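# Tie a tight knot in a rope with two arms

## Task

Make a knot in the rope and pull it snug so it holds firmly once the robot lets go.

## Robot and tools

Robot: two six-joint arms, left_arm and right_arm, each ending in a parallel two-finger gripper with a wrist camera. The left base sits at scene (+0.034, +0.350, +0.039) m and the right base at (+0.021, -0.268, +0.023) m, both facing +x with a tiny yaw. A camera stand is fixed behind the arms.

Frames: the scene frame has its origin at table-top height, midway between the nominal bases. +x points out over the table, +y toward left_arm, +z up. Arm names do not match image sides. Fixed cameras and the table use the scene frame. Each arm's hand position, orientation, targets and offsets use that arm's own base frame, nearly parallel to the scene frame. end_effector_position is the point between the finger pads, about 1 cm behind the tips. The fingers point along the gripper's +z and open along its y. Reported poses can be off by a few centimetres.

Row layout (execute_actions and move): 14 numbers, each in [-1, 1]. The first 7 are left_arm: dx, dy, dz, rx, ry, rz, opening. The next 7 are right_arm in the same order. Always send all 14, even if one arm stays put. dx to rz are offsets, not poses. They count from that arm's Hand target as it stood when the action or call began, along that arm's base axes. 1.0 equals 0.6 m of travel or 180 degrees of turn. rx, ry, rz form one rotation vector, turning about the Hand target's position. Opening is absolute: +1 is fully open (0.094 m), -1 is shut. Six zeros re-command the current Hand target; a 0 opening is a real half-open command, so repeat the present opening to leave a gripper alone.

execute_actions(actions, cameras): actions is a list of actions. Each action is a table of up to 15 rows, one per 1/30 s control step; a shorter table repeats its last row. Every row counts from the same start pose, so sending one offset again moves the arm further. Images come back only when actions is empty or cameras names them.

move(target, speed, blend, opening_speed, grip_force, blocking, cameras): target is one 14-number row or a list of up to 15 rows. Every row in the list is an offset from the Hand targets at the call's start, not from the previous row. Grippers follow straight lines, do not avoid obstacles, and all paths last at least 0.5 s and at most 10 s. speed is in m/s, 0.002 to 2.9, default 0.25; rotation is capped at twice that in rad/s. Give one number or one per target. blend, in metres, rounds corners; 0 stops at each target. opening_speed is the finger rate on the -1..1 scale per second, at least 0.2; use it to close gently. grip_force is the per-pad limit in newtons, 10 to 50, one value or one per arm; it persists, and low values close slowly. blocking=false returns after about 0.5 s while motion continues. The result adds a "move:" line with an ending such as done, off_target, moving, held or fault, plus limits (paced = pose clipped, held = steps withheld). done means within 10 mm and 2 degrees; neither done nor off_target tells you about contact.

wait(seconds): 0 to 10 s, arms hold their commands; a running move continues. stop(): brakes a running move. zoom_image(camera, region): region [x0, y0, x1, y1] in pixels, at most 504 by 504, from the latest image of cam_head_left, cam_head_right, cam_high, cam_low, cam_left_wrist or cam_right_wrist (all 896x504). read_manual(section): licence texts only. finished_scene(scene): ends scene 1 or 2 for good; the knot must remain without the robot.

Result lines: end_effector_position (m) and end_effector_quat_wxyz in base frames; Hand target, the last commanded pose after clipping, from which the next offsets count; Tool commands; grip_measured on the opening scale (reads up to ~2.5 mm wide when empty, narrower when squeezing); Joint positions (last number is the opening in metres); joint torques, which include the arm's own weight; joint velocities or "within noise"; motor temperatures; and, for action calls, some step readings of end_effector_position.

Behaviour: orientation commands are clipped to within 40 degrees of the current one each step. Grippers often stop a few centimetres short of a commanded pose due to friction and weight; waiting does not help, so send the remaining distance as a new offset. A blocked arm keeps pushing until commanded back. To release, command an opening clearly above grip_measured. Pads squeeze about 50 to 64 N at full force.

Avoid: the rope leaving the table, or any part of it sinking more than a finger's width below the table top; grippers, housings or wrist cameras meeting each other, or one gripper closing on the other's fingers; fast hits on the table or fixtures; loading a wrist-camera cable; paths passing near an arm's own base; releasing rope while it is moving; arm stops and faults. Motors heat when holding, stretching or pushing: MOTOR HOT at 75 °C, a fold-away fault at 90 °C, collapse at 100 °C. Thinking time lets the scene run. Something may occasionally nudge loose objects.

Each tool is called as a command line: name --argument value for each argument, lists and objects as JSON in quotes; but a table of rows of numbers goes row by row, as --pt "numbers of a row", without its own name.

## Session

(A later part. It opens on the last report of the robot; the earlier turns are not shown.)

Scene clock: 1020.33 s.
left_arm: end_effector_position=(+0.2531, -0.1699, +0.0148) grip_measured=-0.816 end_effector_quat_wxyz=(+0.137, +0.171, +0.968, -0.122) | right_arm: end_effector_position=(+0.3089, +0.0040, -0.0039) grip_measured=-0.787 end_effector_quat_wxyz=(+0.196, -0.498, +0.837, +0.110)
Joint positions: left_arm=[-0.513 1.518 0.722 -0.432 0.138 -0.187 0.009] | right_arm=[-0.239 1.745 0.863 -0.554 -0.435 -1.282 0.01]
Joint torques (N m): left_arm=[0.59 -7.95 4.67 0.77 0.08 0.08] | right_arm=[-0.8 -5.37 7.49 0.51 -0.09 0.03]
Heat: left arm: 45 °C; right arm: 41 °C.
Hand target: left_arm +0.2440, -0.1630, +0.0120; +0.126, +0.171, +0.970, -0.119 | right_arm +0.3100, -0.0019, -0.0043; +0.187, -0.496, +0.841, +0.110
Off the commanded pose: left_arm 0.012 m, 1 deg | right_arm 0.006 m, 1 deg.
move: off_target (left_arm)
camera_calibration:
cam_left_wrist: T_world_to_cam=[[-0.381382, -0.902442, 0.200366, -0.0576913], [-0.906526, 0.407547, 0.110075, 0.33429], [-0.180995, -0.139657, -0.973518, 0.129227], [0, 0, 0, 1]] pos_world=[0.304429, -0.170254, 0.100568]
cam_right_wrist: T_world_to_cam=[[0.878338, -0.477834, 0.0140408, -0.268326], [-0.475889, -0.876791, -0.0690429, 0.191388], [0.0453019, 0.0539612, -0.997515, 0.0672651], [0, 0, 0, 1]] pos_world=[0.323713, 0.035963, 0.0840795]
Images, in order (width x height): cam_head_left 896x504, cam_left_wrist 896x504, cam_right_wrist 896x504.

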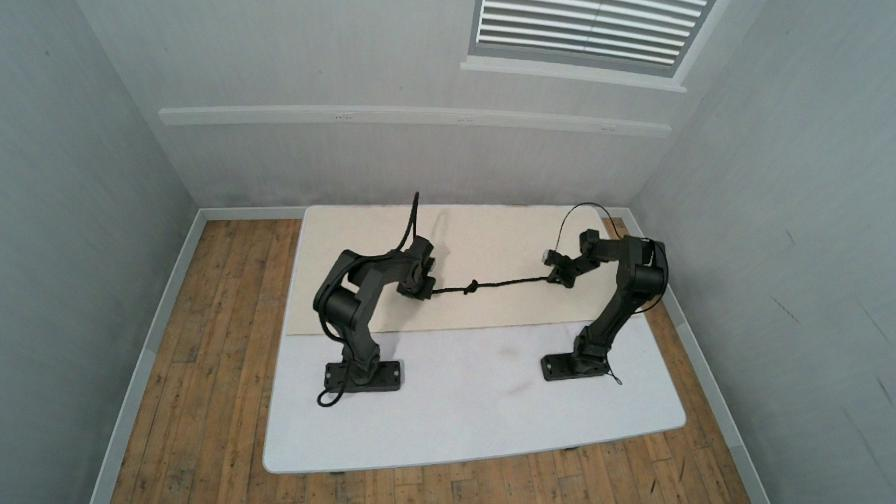

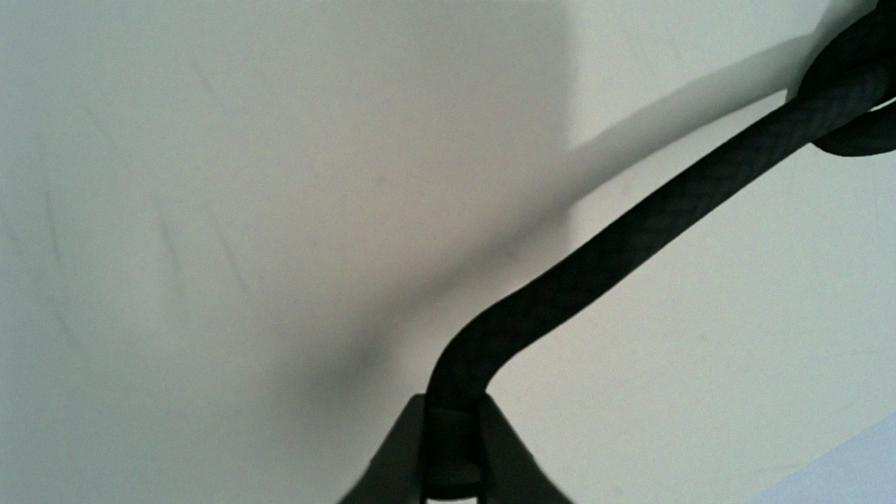

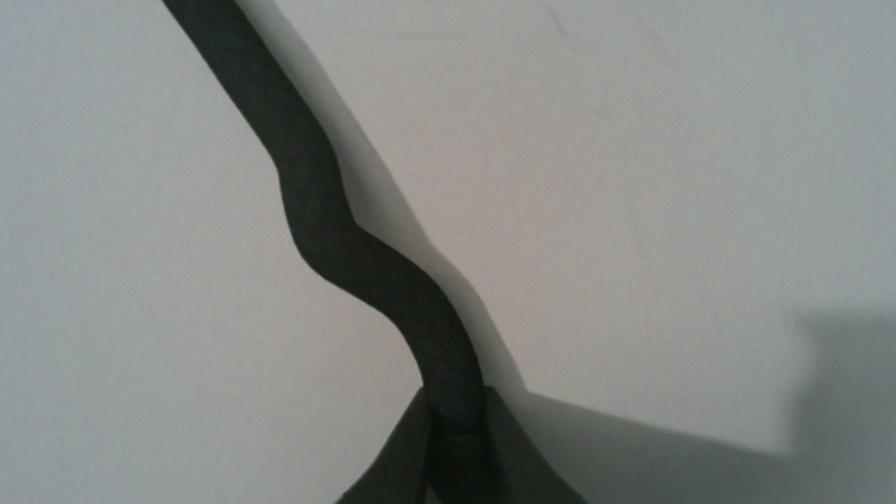

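move --target '[-0.0,0.05,0.0,0,0,0,-0.9,0.0,-0.05,0.0,0,0,0,-0.9]' --speed 0.04 --cameras '["cam_left_wrist","cam_high","cam_head_left"]'

zoom_image --camera "cam_head_left" --region '[400, 230, 560, 330]'

Scene clock: 1032.17 s.
left_arm: end_effector_position=(+0.2561, -0.1491, +0.0194) grip_measured=-0.816 end_effector_quat_wxyz=(+0.145, +0.180, +0.963, -0.139) | right_arm: end_effector_position=(+0.3020, -0.0185, -0.0033) grip_measured=-0.787 end_effector_quat_wxyz=(+0.191, -0.500, +0.836, +0.124)
Joint positions: left_arm=[-0.407 1.469 0.687 -0.437 0.204 -0.074 0.009] | right_arm=[-0.33 1.776 0.906 -0.639 -0.456 -1.393 0.01]
Joint torques (N m): left_arm=[1.39 -7.32 4.37 0.58 -0.2 0.07] | right_arm=[-1.51 -5.09 8.05 0.64 0 0.04]
Heat: left arm: 44 °C; right arm: 41 °C.
Hand target: left_arm +0.2440, -0.1330, +0.0121; +0.126, +0.171, +0.970, -0.119 | right_arm +0.3099, -0.0318, -0.0043; +0.187, -0.496, +0.841, +0.110
Off the commanded pose: left_arm 0.021 m, 3 deg | right_arm 0.016 m, 2 deg.
move: off_target (left_arm, right_arm)
camera_calibration:
cam_left_wrist: T_world_to_cam=[[-0.403296, -0.886908, 0.225273, -0.0313007], [-0.899064, 0.429889, 0.0829362, 0.32992], [-0.170399, -0.169087, -0.970759, 0.130014], [0, 0, 0, 1]] pos_world=[0.30615, -0.147606, 0.105901]
Images, in order (width x height): cam_head_left 896x504, cam_high 896x504, cam_left_wrist 896x504.

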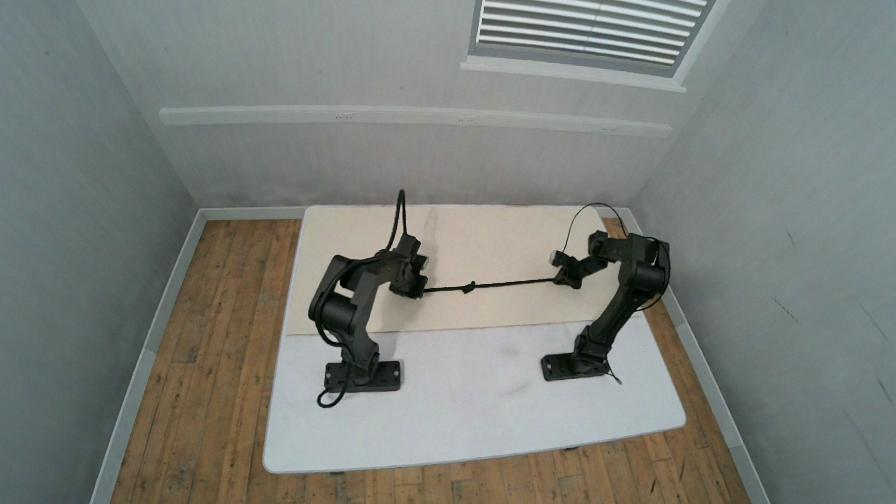

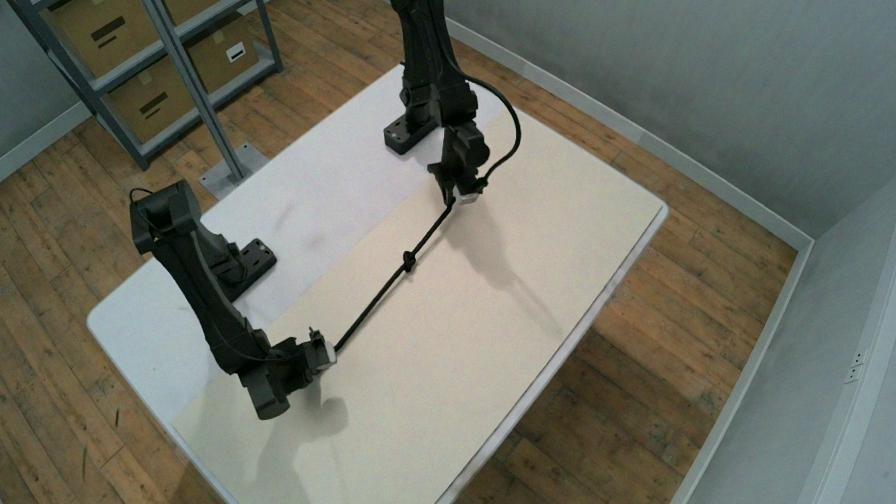

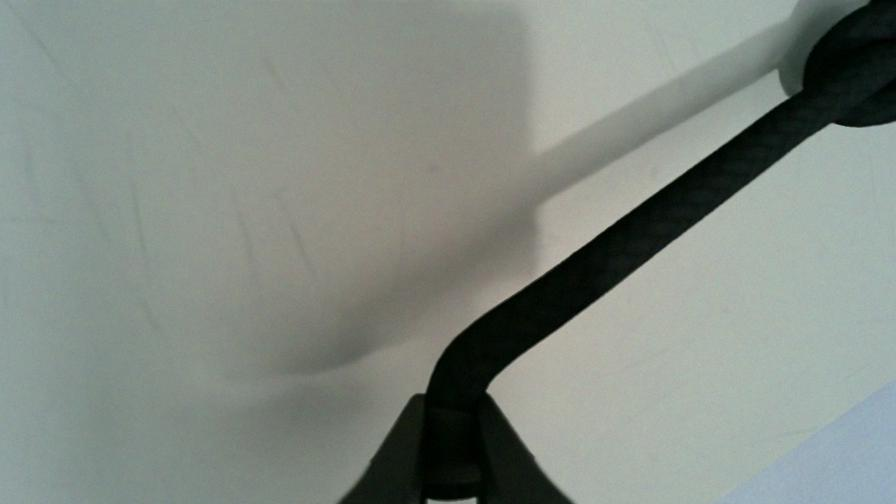

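Scaled by 3.150.

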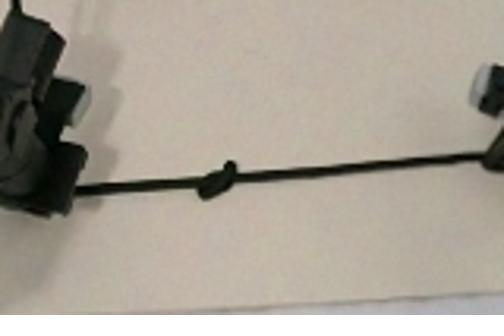

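move --target '[-0.0,0.05,0.0,0,0,0,-0.9,0.0,-0.05,0.0,0,0,0,-0.9]' --speed 0.03 --cameras '["cam_left_wrist","cam_high","cam_head_left"]'

zoom_image --camera "cam_high" --region '[320, 180, 480, 360]'

Scene clock: 1038.10 s.
left_arm: end_effector_position=(+0.2583, -0.1397, +0.0278) grip_measured=-0.816 end_effector_quat_wxyz=(+0.159, +0.200, +0.950, -0.178) | right_arm: end_effector_position=(+0.2860, -0.0237, +0.0019) grip_measured=-0.787 end_effector_quat_wxyz=(+0.189, -0.494, +0.830, +0.177)
Joint positions: left_arm=[-0.306 1.433 0.666 -0.437 0.319 0.05 0.009] | right_arm=[-0.403 1.813 0.951 -0.779 -0.519 -1.495 0.01]
Joint torques (N m): left_arm=[3.07 -6.95 4.1 0.27 -0.99 0.05] | right_arm=[-3.12 -5.5 9.16 1.1 0.53 0.02]
Heat: left arm: 44 °C; right arm: 42 °C.
Hand target: left_arm +0.2440, -0.1030, +0.0120; +0.126, +0.171, +0.970, -0.119 | right_arm +0.3100, -0.0618, -0.0042; +0.187, -0.496, +0.841, +0.110
Off the commanded pose: left_arm 0.042 m, 9 deg | right_arm 0.045 m, 8 deg.
move: off_target (left_arm, right_arm)
camera_calibration:
cam_left_wrist: T_world_to_cam=[[-0.453257, -0.845206, 0.283169, -0.00686085], [-0.876868, 0.47987, 0.028752, 0.32987], [-0.160186, -0.23527, -0.958639, 0.127875], [0, 0, 0, 1]] pos_world=[0.306627, -0.134008, 0.115045]
Images, in order (width x height): cam_head_left 896x504, cam_high 896x504, cam_left_wrist 896x504.

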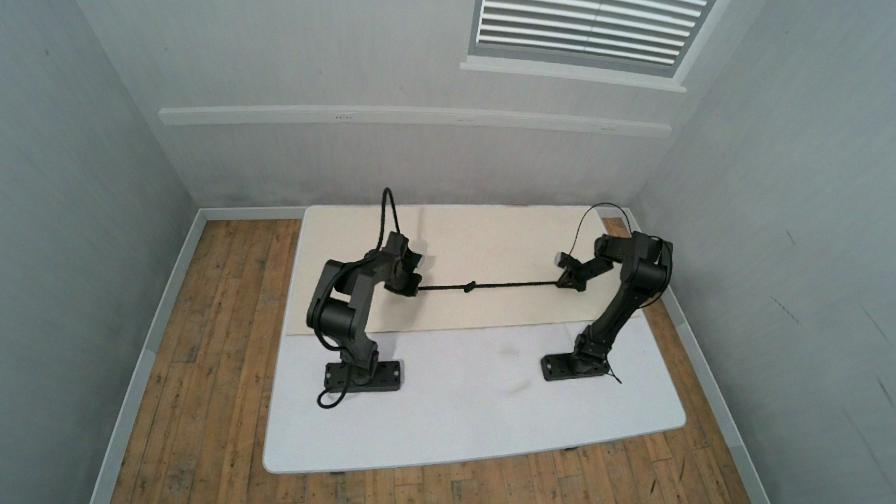

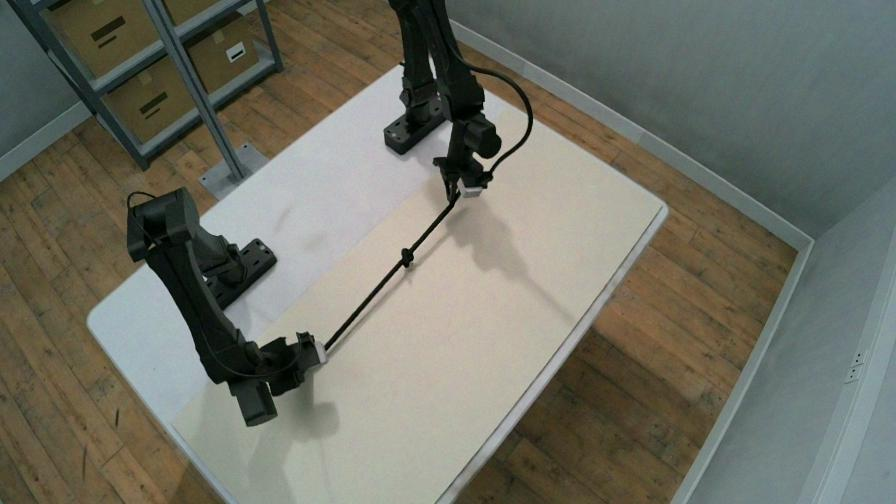

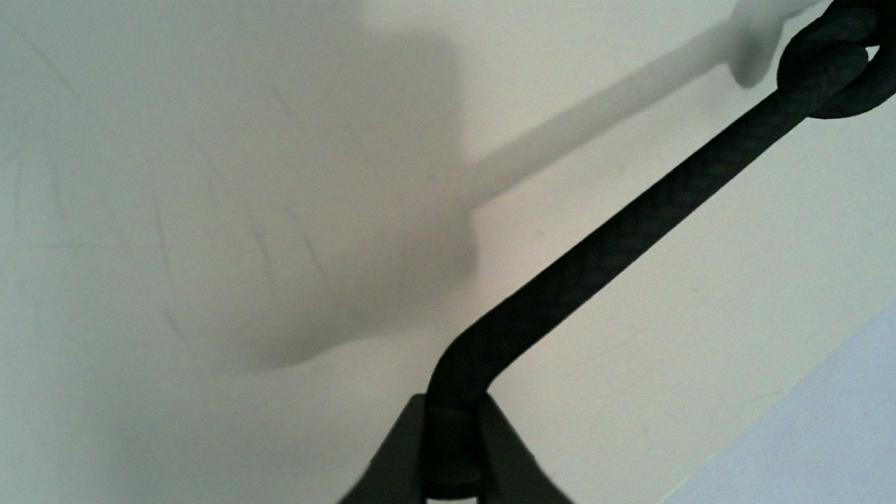

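Scaled by 2.800.

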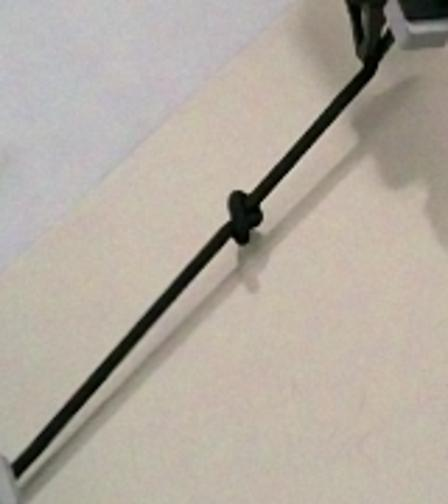

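move --pt "0.02 -0.08 0.0 0 0 0 -0.9 -0.03 0.08 0.0 0 0 0 -0.9" --pt "0.02 -0.085 -0.05 0 0 0 -0.9 -0.03 0.085 -0.015 0 0 0 -0.9" --speed 0.05 --blend '[0.01,0]' --cameras '["cam_left_wrist","cam_right_wrist","cam_low"]'

Scene clock: 1047.93 s.
left_arm: end_effector_position=(+0.2587, -0.1562, -0.0110) grip_measured=-0.816 end_effector_quat_wxyz=(+0.128, +0.171, +0.969, -0.126) | right_arm: end_effector_position=(+0.2926, -0.0156, -0.0082) grip_measured=-0.787 end_effector_quat_wxyz=(+0.182, -0.489, +0.845, +0.115)
Joint positions: left_arm=[-0.444 1.596 0.679 -0.336 0.172 -0.123 0.009] | right_arm=[-0.315 1.741 0.848 -0.6 -0.427 -1.348 0.01]
Joint torques (N m): left_arm=[-0.38 -5.67 4.53 1.14 -0.07 -0.01] | right_arm=[1.17 -6.49 3.33 1.16 -0.2 0.07]
Heat: left arm: 43 °C; right arm: 42 °C.
Hand target: left_arm +0.2560, -0.1541, -0.0180; +0.126, +0.171, +0.970, -0.119 | right_arm +0.2920, -0.0108, -0.0133; +0.187, -0.496, +0.841, +0.110
Off the commanded pose: left_arm 0.008 m, 1 deg | right_arm 0.007 m, 1 deg.
move: done
camera_calibration:
cam_left_wrist: T_world_to_cam=[[-0.379214, -0.901025, 0.210595, -0.0382601], [-0.903493, 0.409686, 0.125927, 0.336259], [-0.199741, -0.142518, -0.969429, 0.111454], [0, 0, 0, 1]] pos_world=[0.311561, -0.15635, 0.0737603]
cam_right_wrist: T_world_to_cam=[[0.870052, -0.492795, -0.0127504, -0.261402], [-0.492798, -0.868813, -0.048092, 0.171424], [0.0126218, 0.0481259, -0.998762, 0.0742656], [0, 0, 0, 1]] pos_world=[0.310973, 0.0165434, 0.0790847]
Images, in order (width x height): cam_low 896x504, cam_left_wrist 896x504, cam_right_wrist 896x504.

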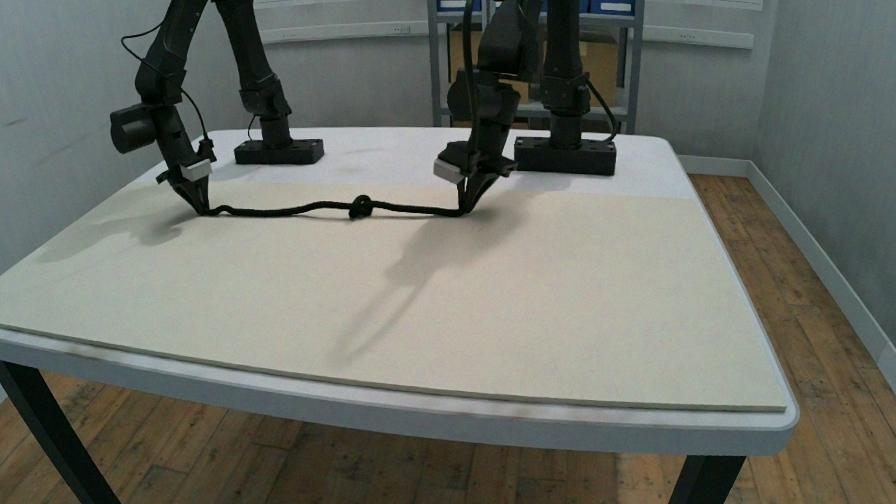

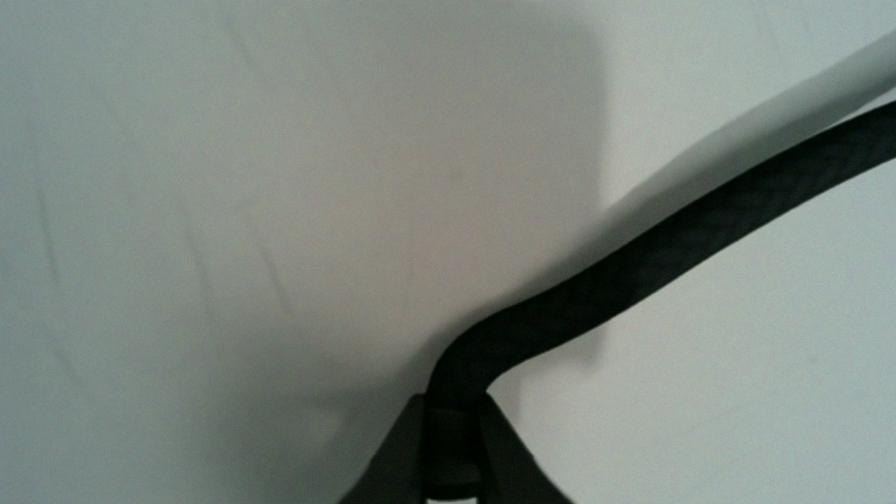

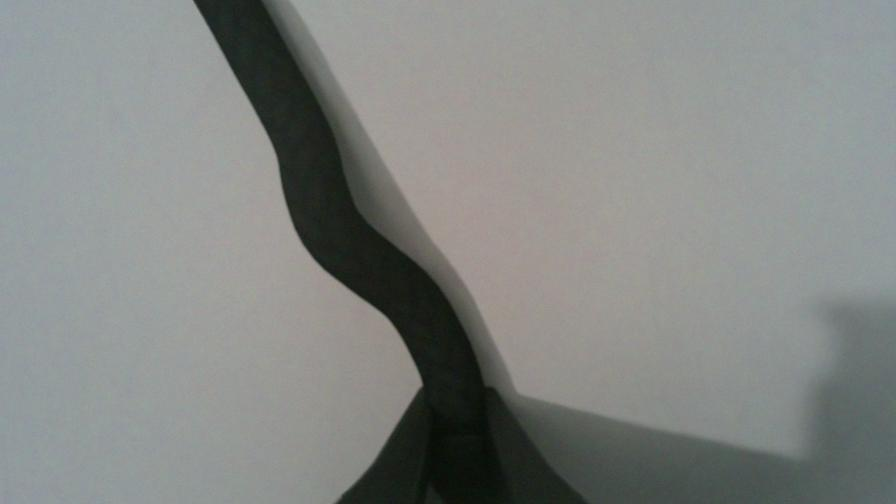

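move --pt "0 0 0 0 0 0 -0.2 0 0 0 0 0 0 -0.2" --pt "-0.034 0.046 0.157 0 0 0 -0.2 -0.034 -0.062 0.151 0 0 0 -0.2" --pt "-0.06 0.08 0.2 0 0 0 -0.2 -0.06 -0.11 0.2 0 0 0 -0.2" --speed 0.1 --opening_speed 0.5 --blend '[0,0.02,0]' --cameras '["cam_left_wrist","cam_right_wrist","cam_low","cam_high"]'

zoom_image --camera "cam_low" --region '[180, 150, 480, 260]'

Scene clock: 1057.60 s.
left_arm: end_effector_position=(+0.2151, -0.1037, +0.0893) grip_measured=-0.202 end_effector_quat_wxyz=(+0.113, +0.169, +0.973, -0.112) | right_arm: end_effector_position=(+0.2520, -0.0747, +0.0932) grip_measured=-0.203 end_effector_quat_wxyz=(+0.174, -0.493, +0.844, +0.121)
Joint positions: left_arm=[-0.311 1.198 0.814 -0.929 0.189 0.008 0.037] | right_arm=[-0.577 1.575 1.114 -1.175 -0.422 -1.649 0.037]
Joint torques (N m): left_arm=[0.54 -4.74 9.77 0.64 0.23 0.07] | right_arm=[-0.51 -7.08 8.54 0.08 -0.32 -0.01]
Heat: left arm: 42 °C; right arm: 42 °C.
Hand target: left_arm +0.2200, -0.1061, +0.1022; +0.126, +0.171, +0.970, -0.119 | right_arm +0.2559, -0.0768, +0.1067; +0.187, -0.496, +0.841, +0.110
Off the commanded pose: left_arm 0.014 m, 2 deg | right_arm 0.014 m, 2 deg.
move: off_target (left_arm, right_arm)
camera_calibration:
cam_left_wrist: T_world_to_cam=[[-0.370141, -0.909215, 0.190586, -0.0296664], [-0.901572, 0.401044, 0.16227, 0.258165], [-0.223972, -0.111765, -0.968166, 0.215727], [0, 0, 0, 1]] pos_world=[0.27009, -0.106398, 0.172621]
cam_right_wrist: T_world_to_cam=[[0.875332, -0.48266, -0.0288552, -0.252918], [-0.483485, -0.87444, -0.0399572, 0.101441], [-0.00594639, 0.0489269, -0.998785, 0.183653], [0, 0, 0, 1]] pos_world=[0.271524, -0.0423545, 0.180185]
Images, in order (width x height): cam_high 896x504, cam_low 896x504, cam_left_wrist 896x504, cam_right_wrist 896x504.

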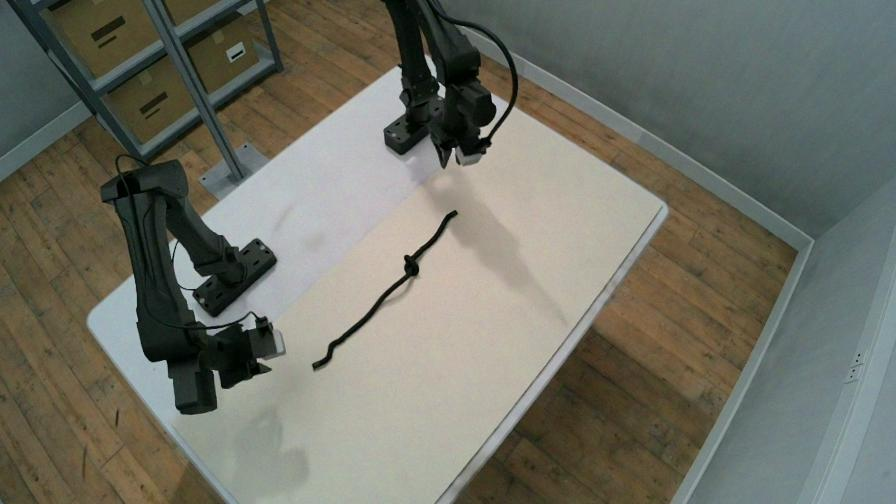

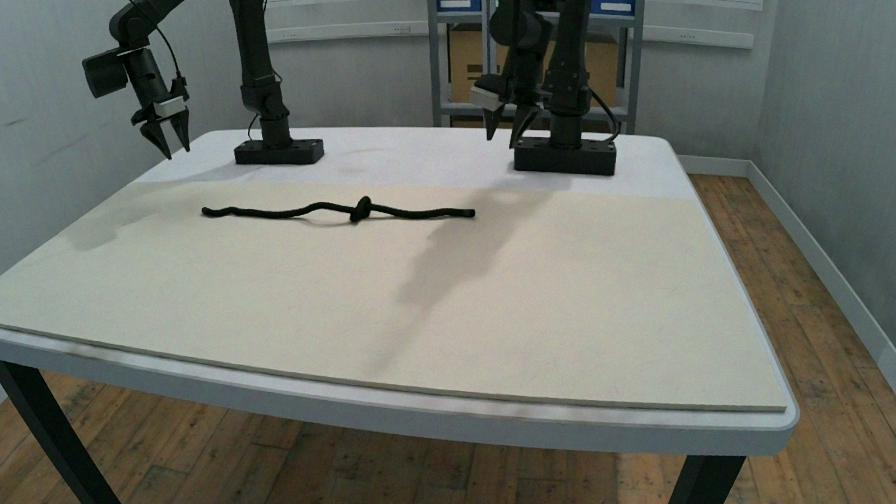

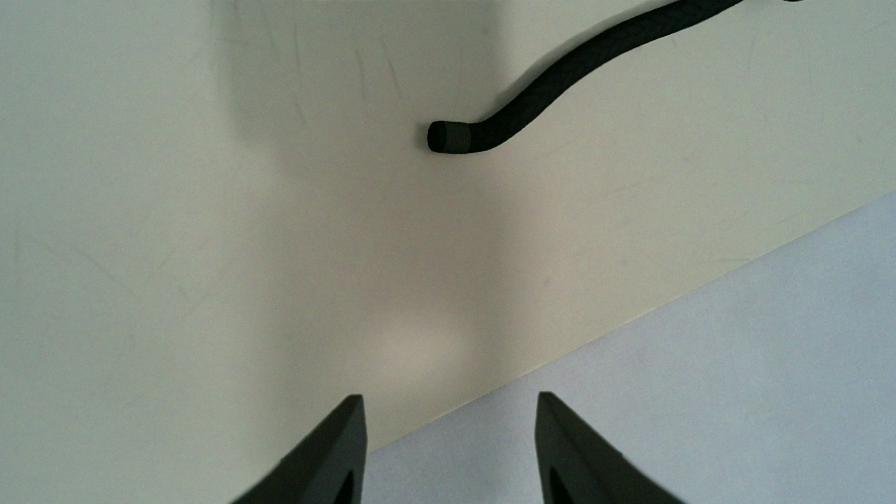

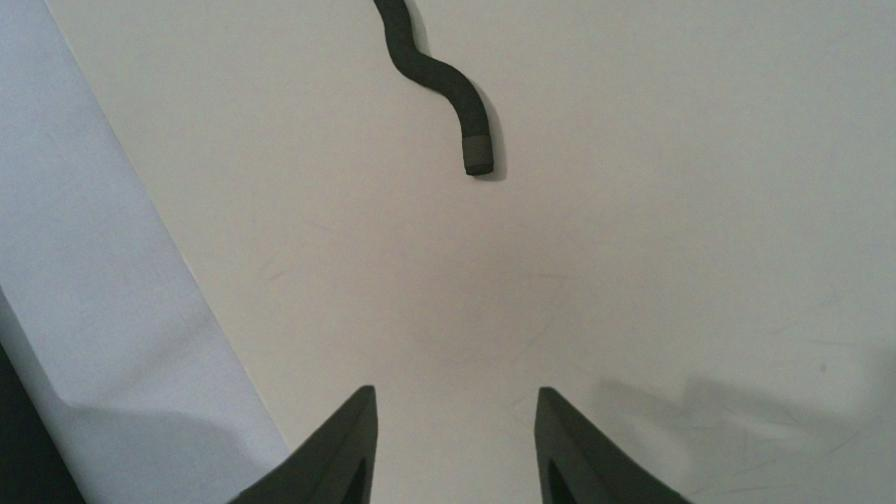

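Scaled by 1.680.

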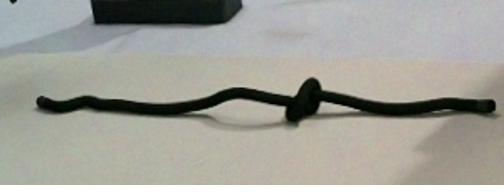

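zoom_image --camera "cam_high" --region '[380, 235, 440, 295]'

Scaled by 8.400.

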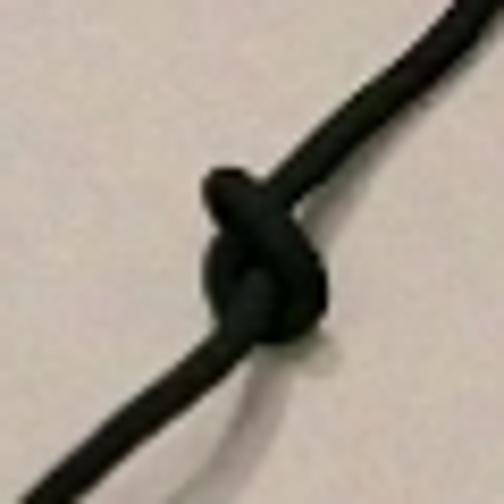

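Tight.

finished_scene --scene 2

The scene is finished: the task was done.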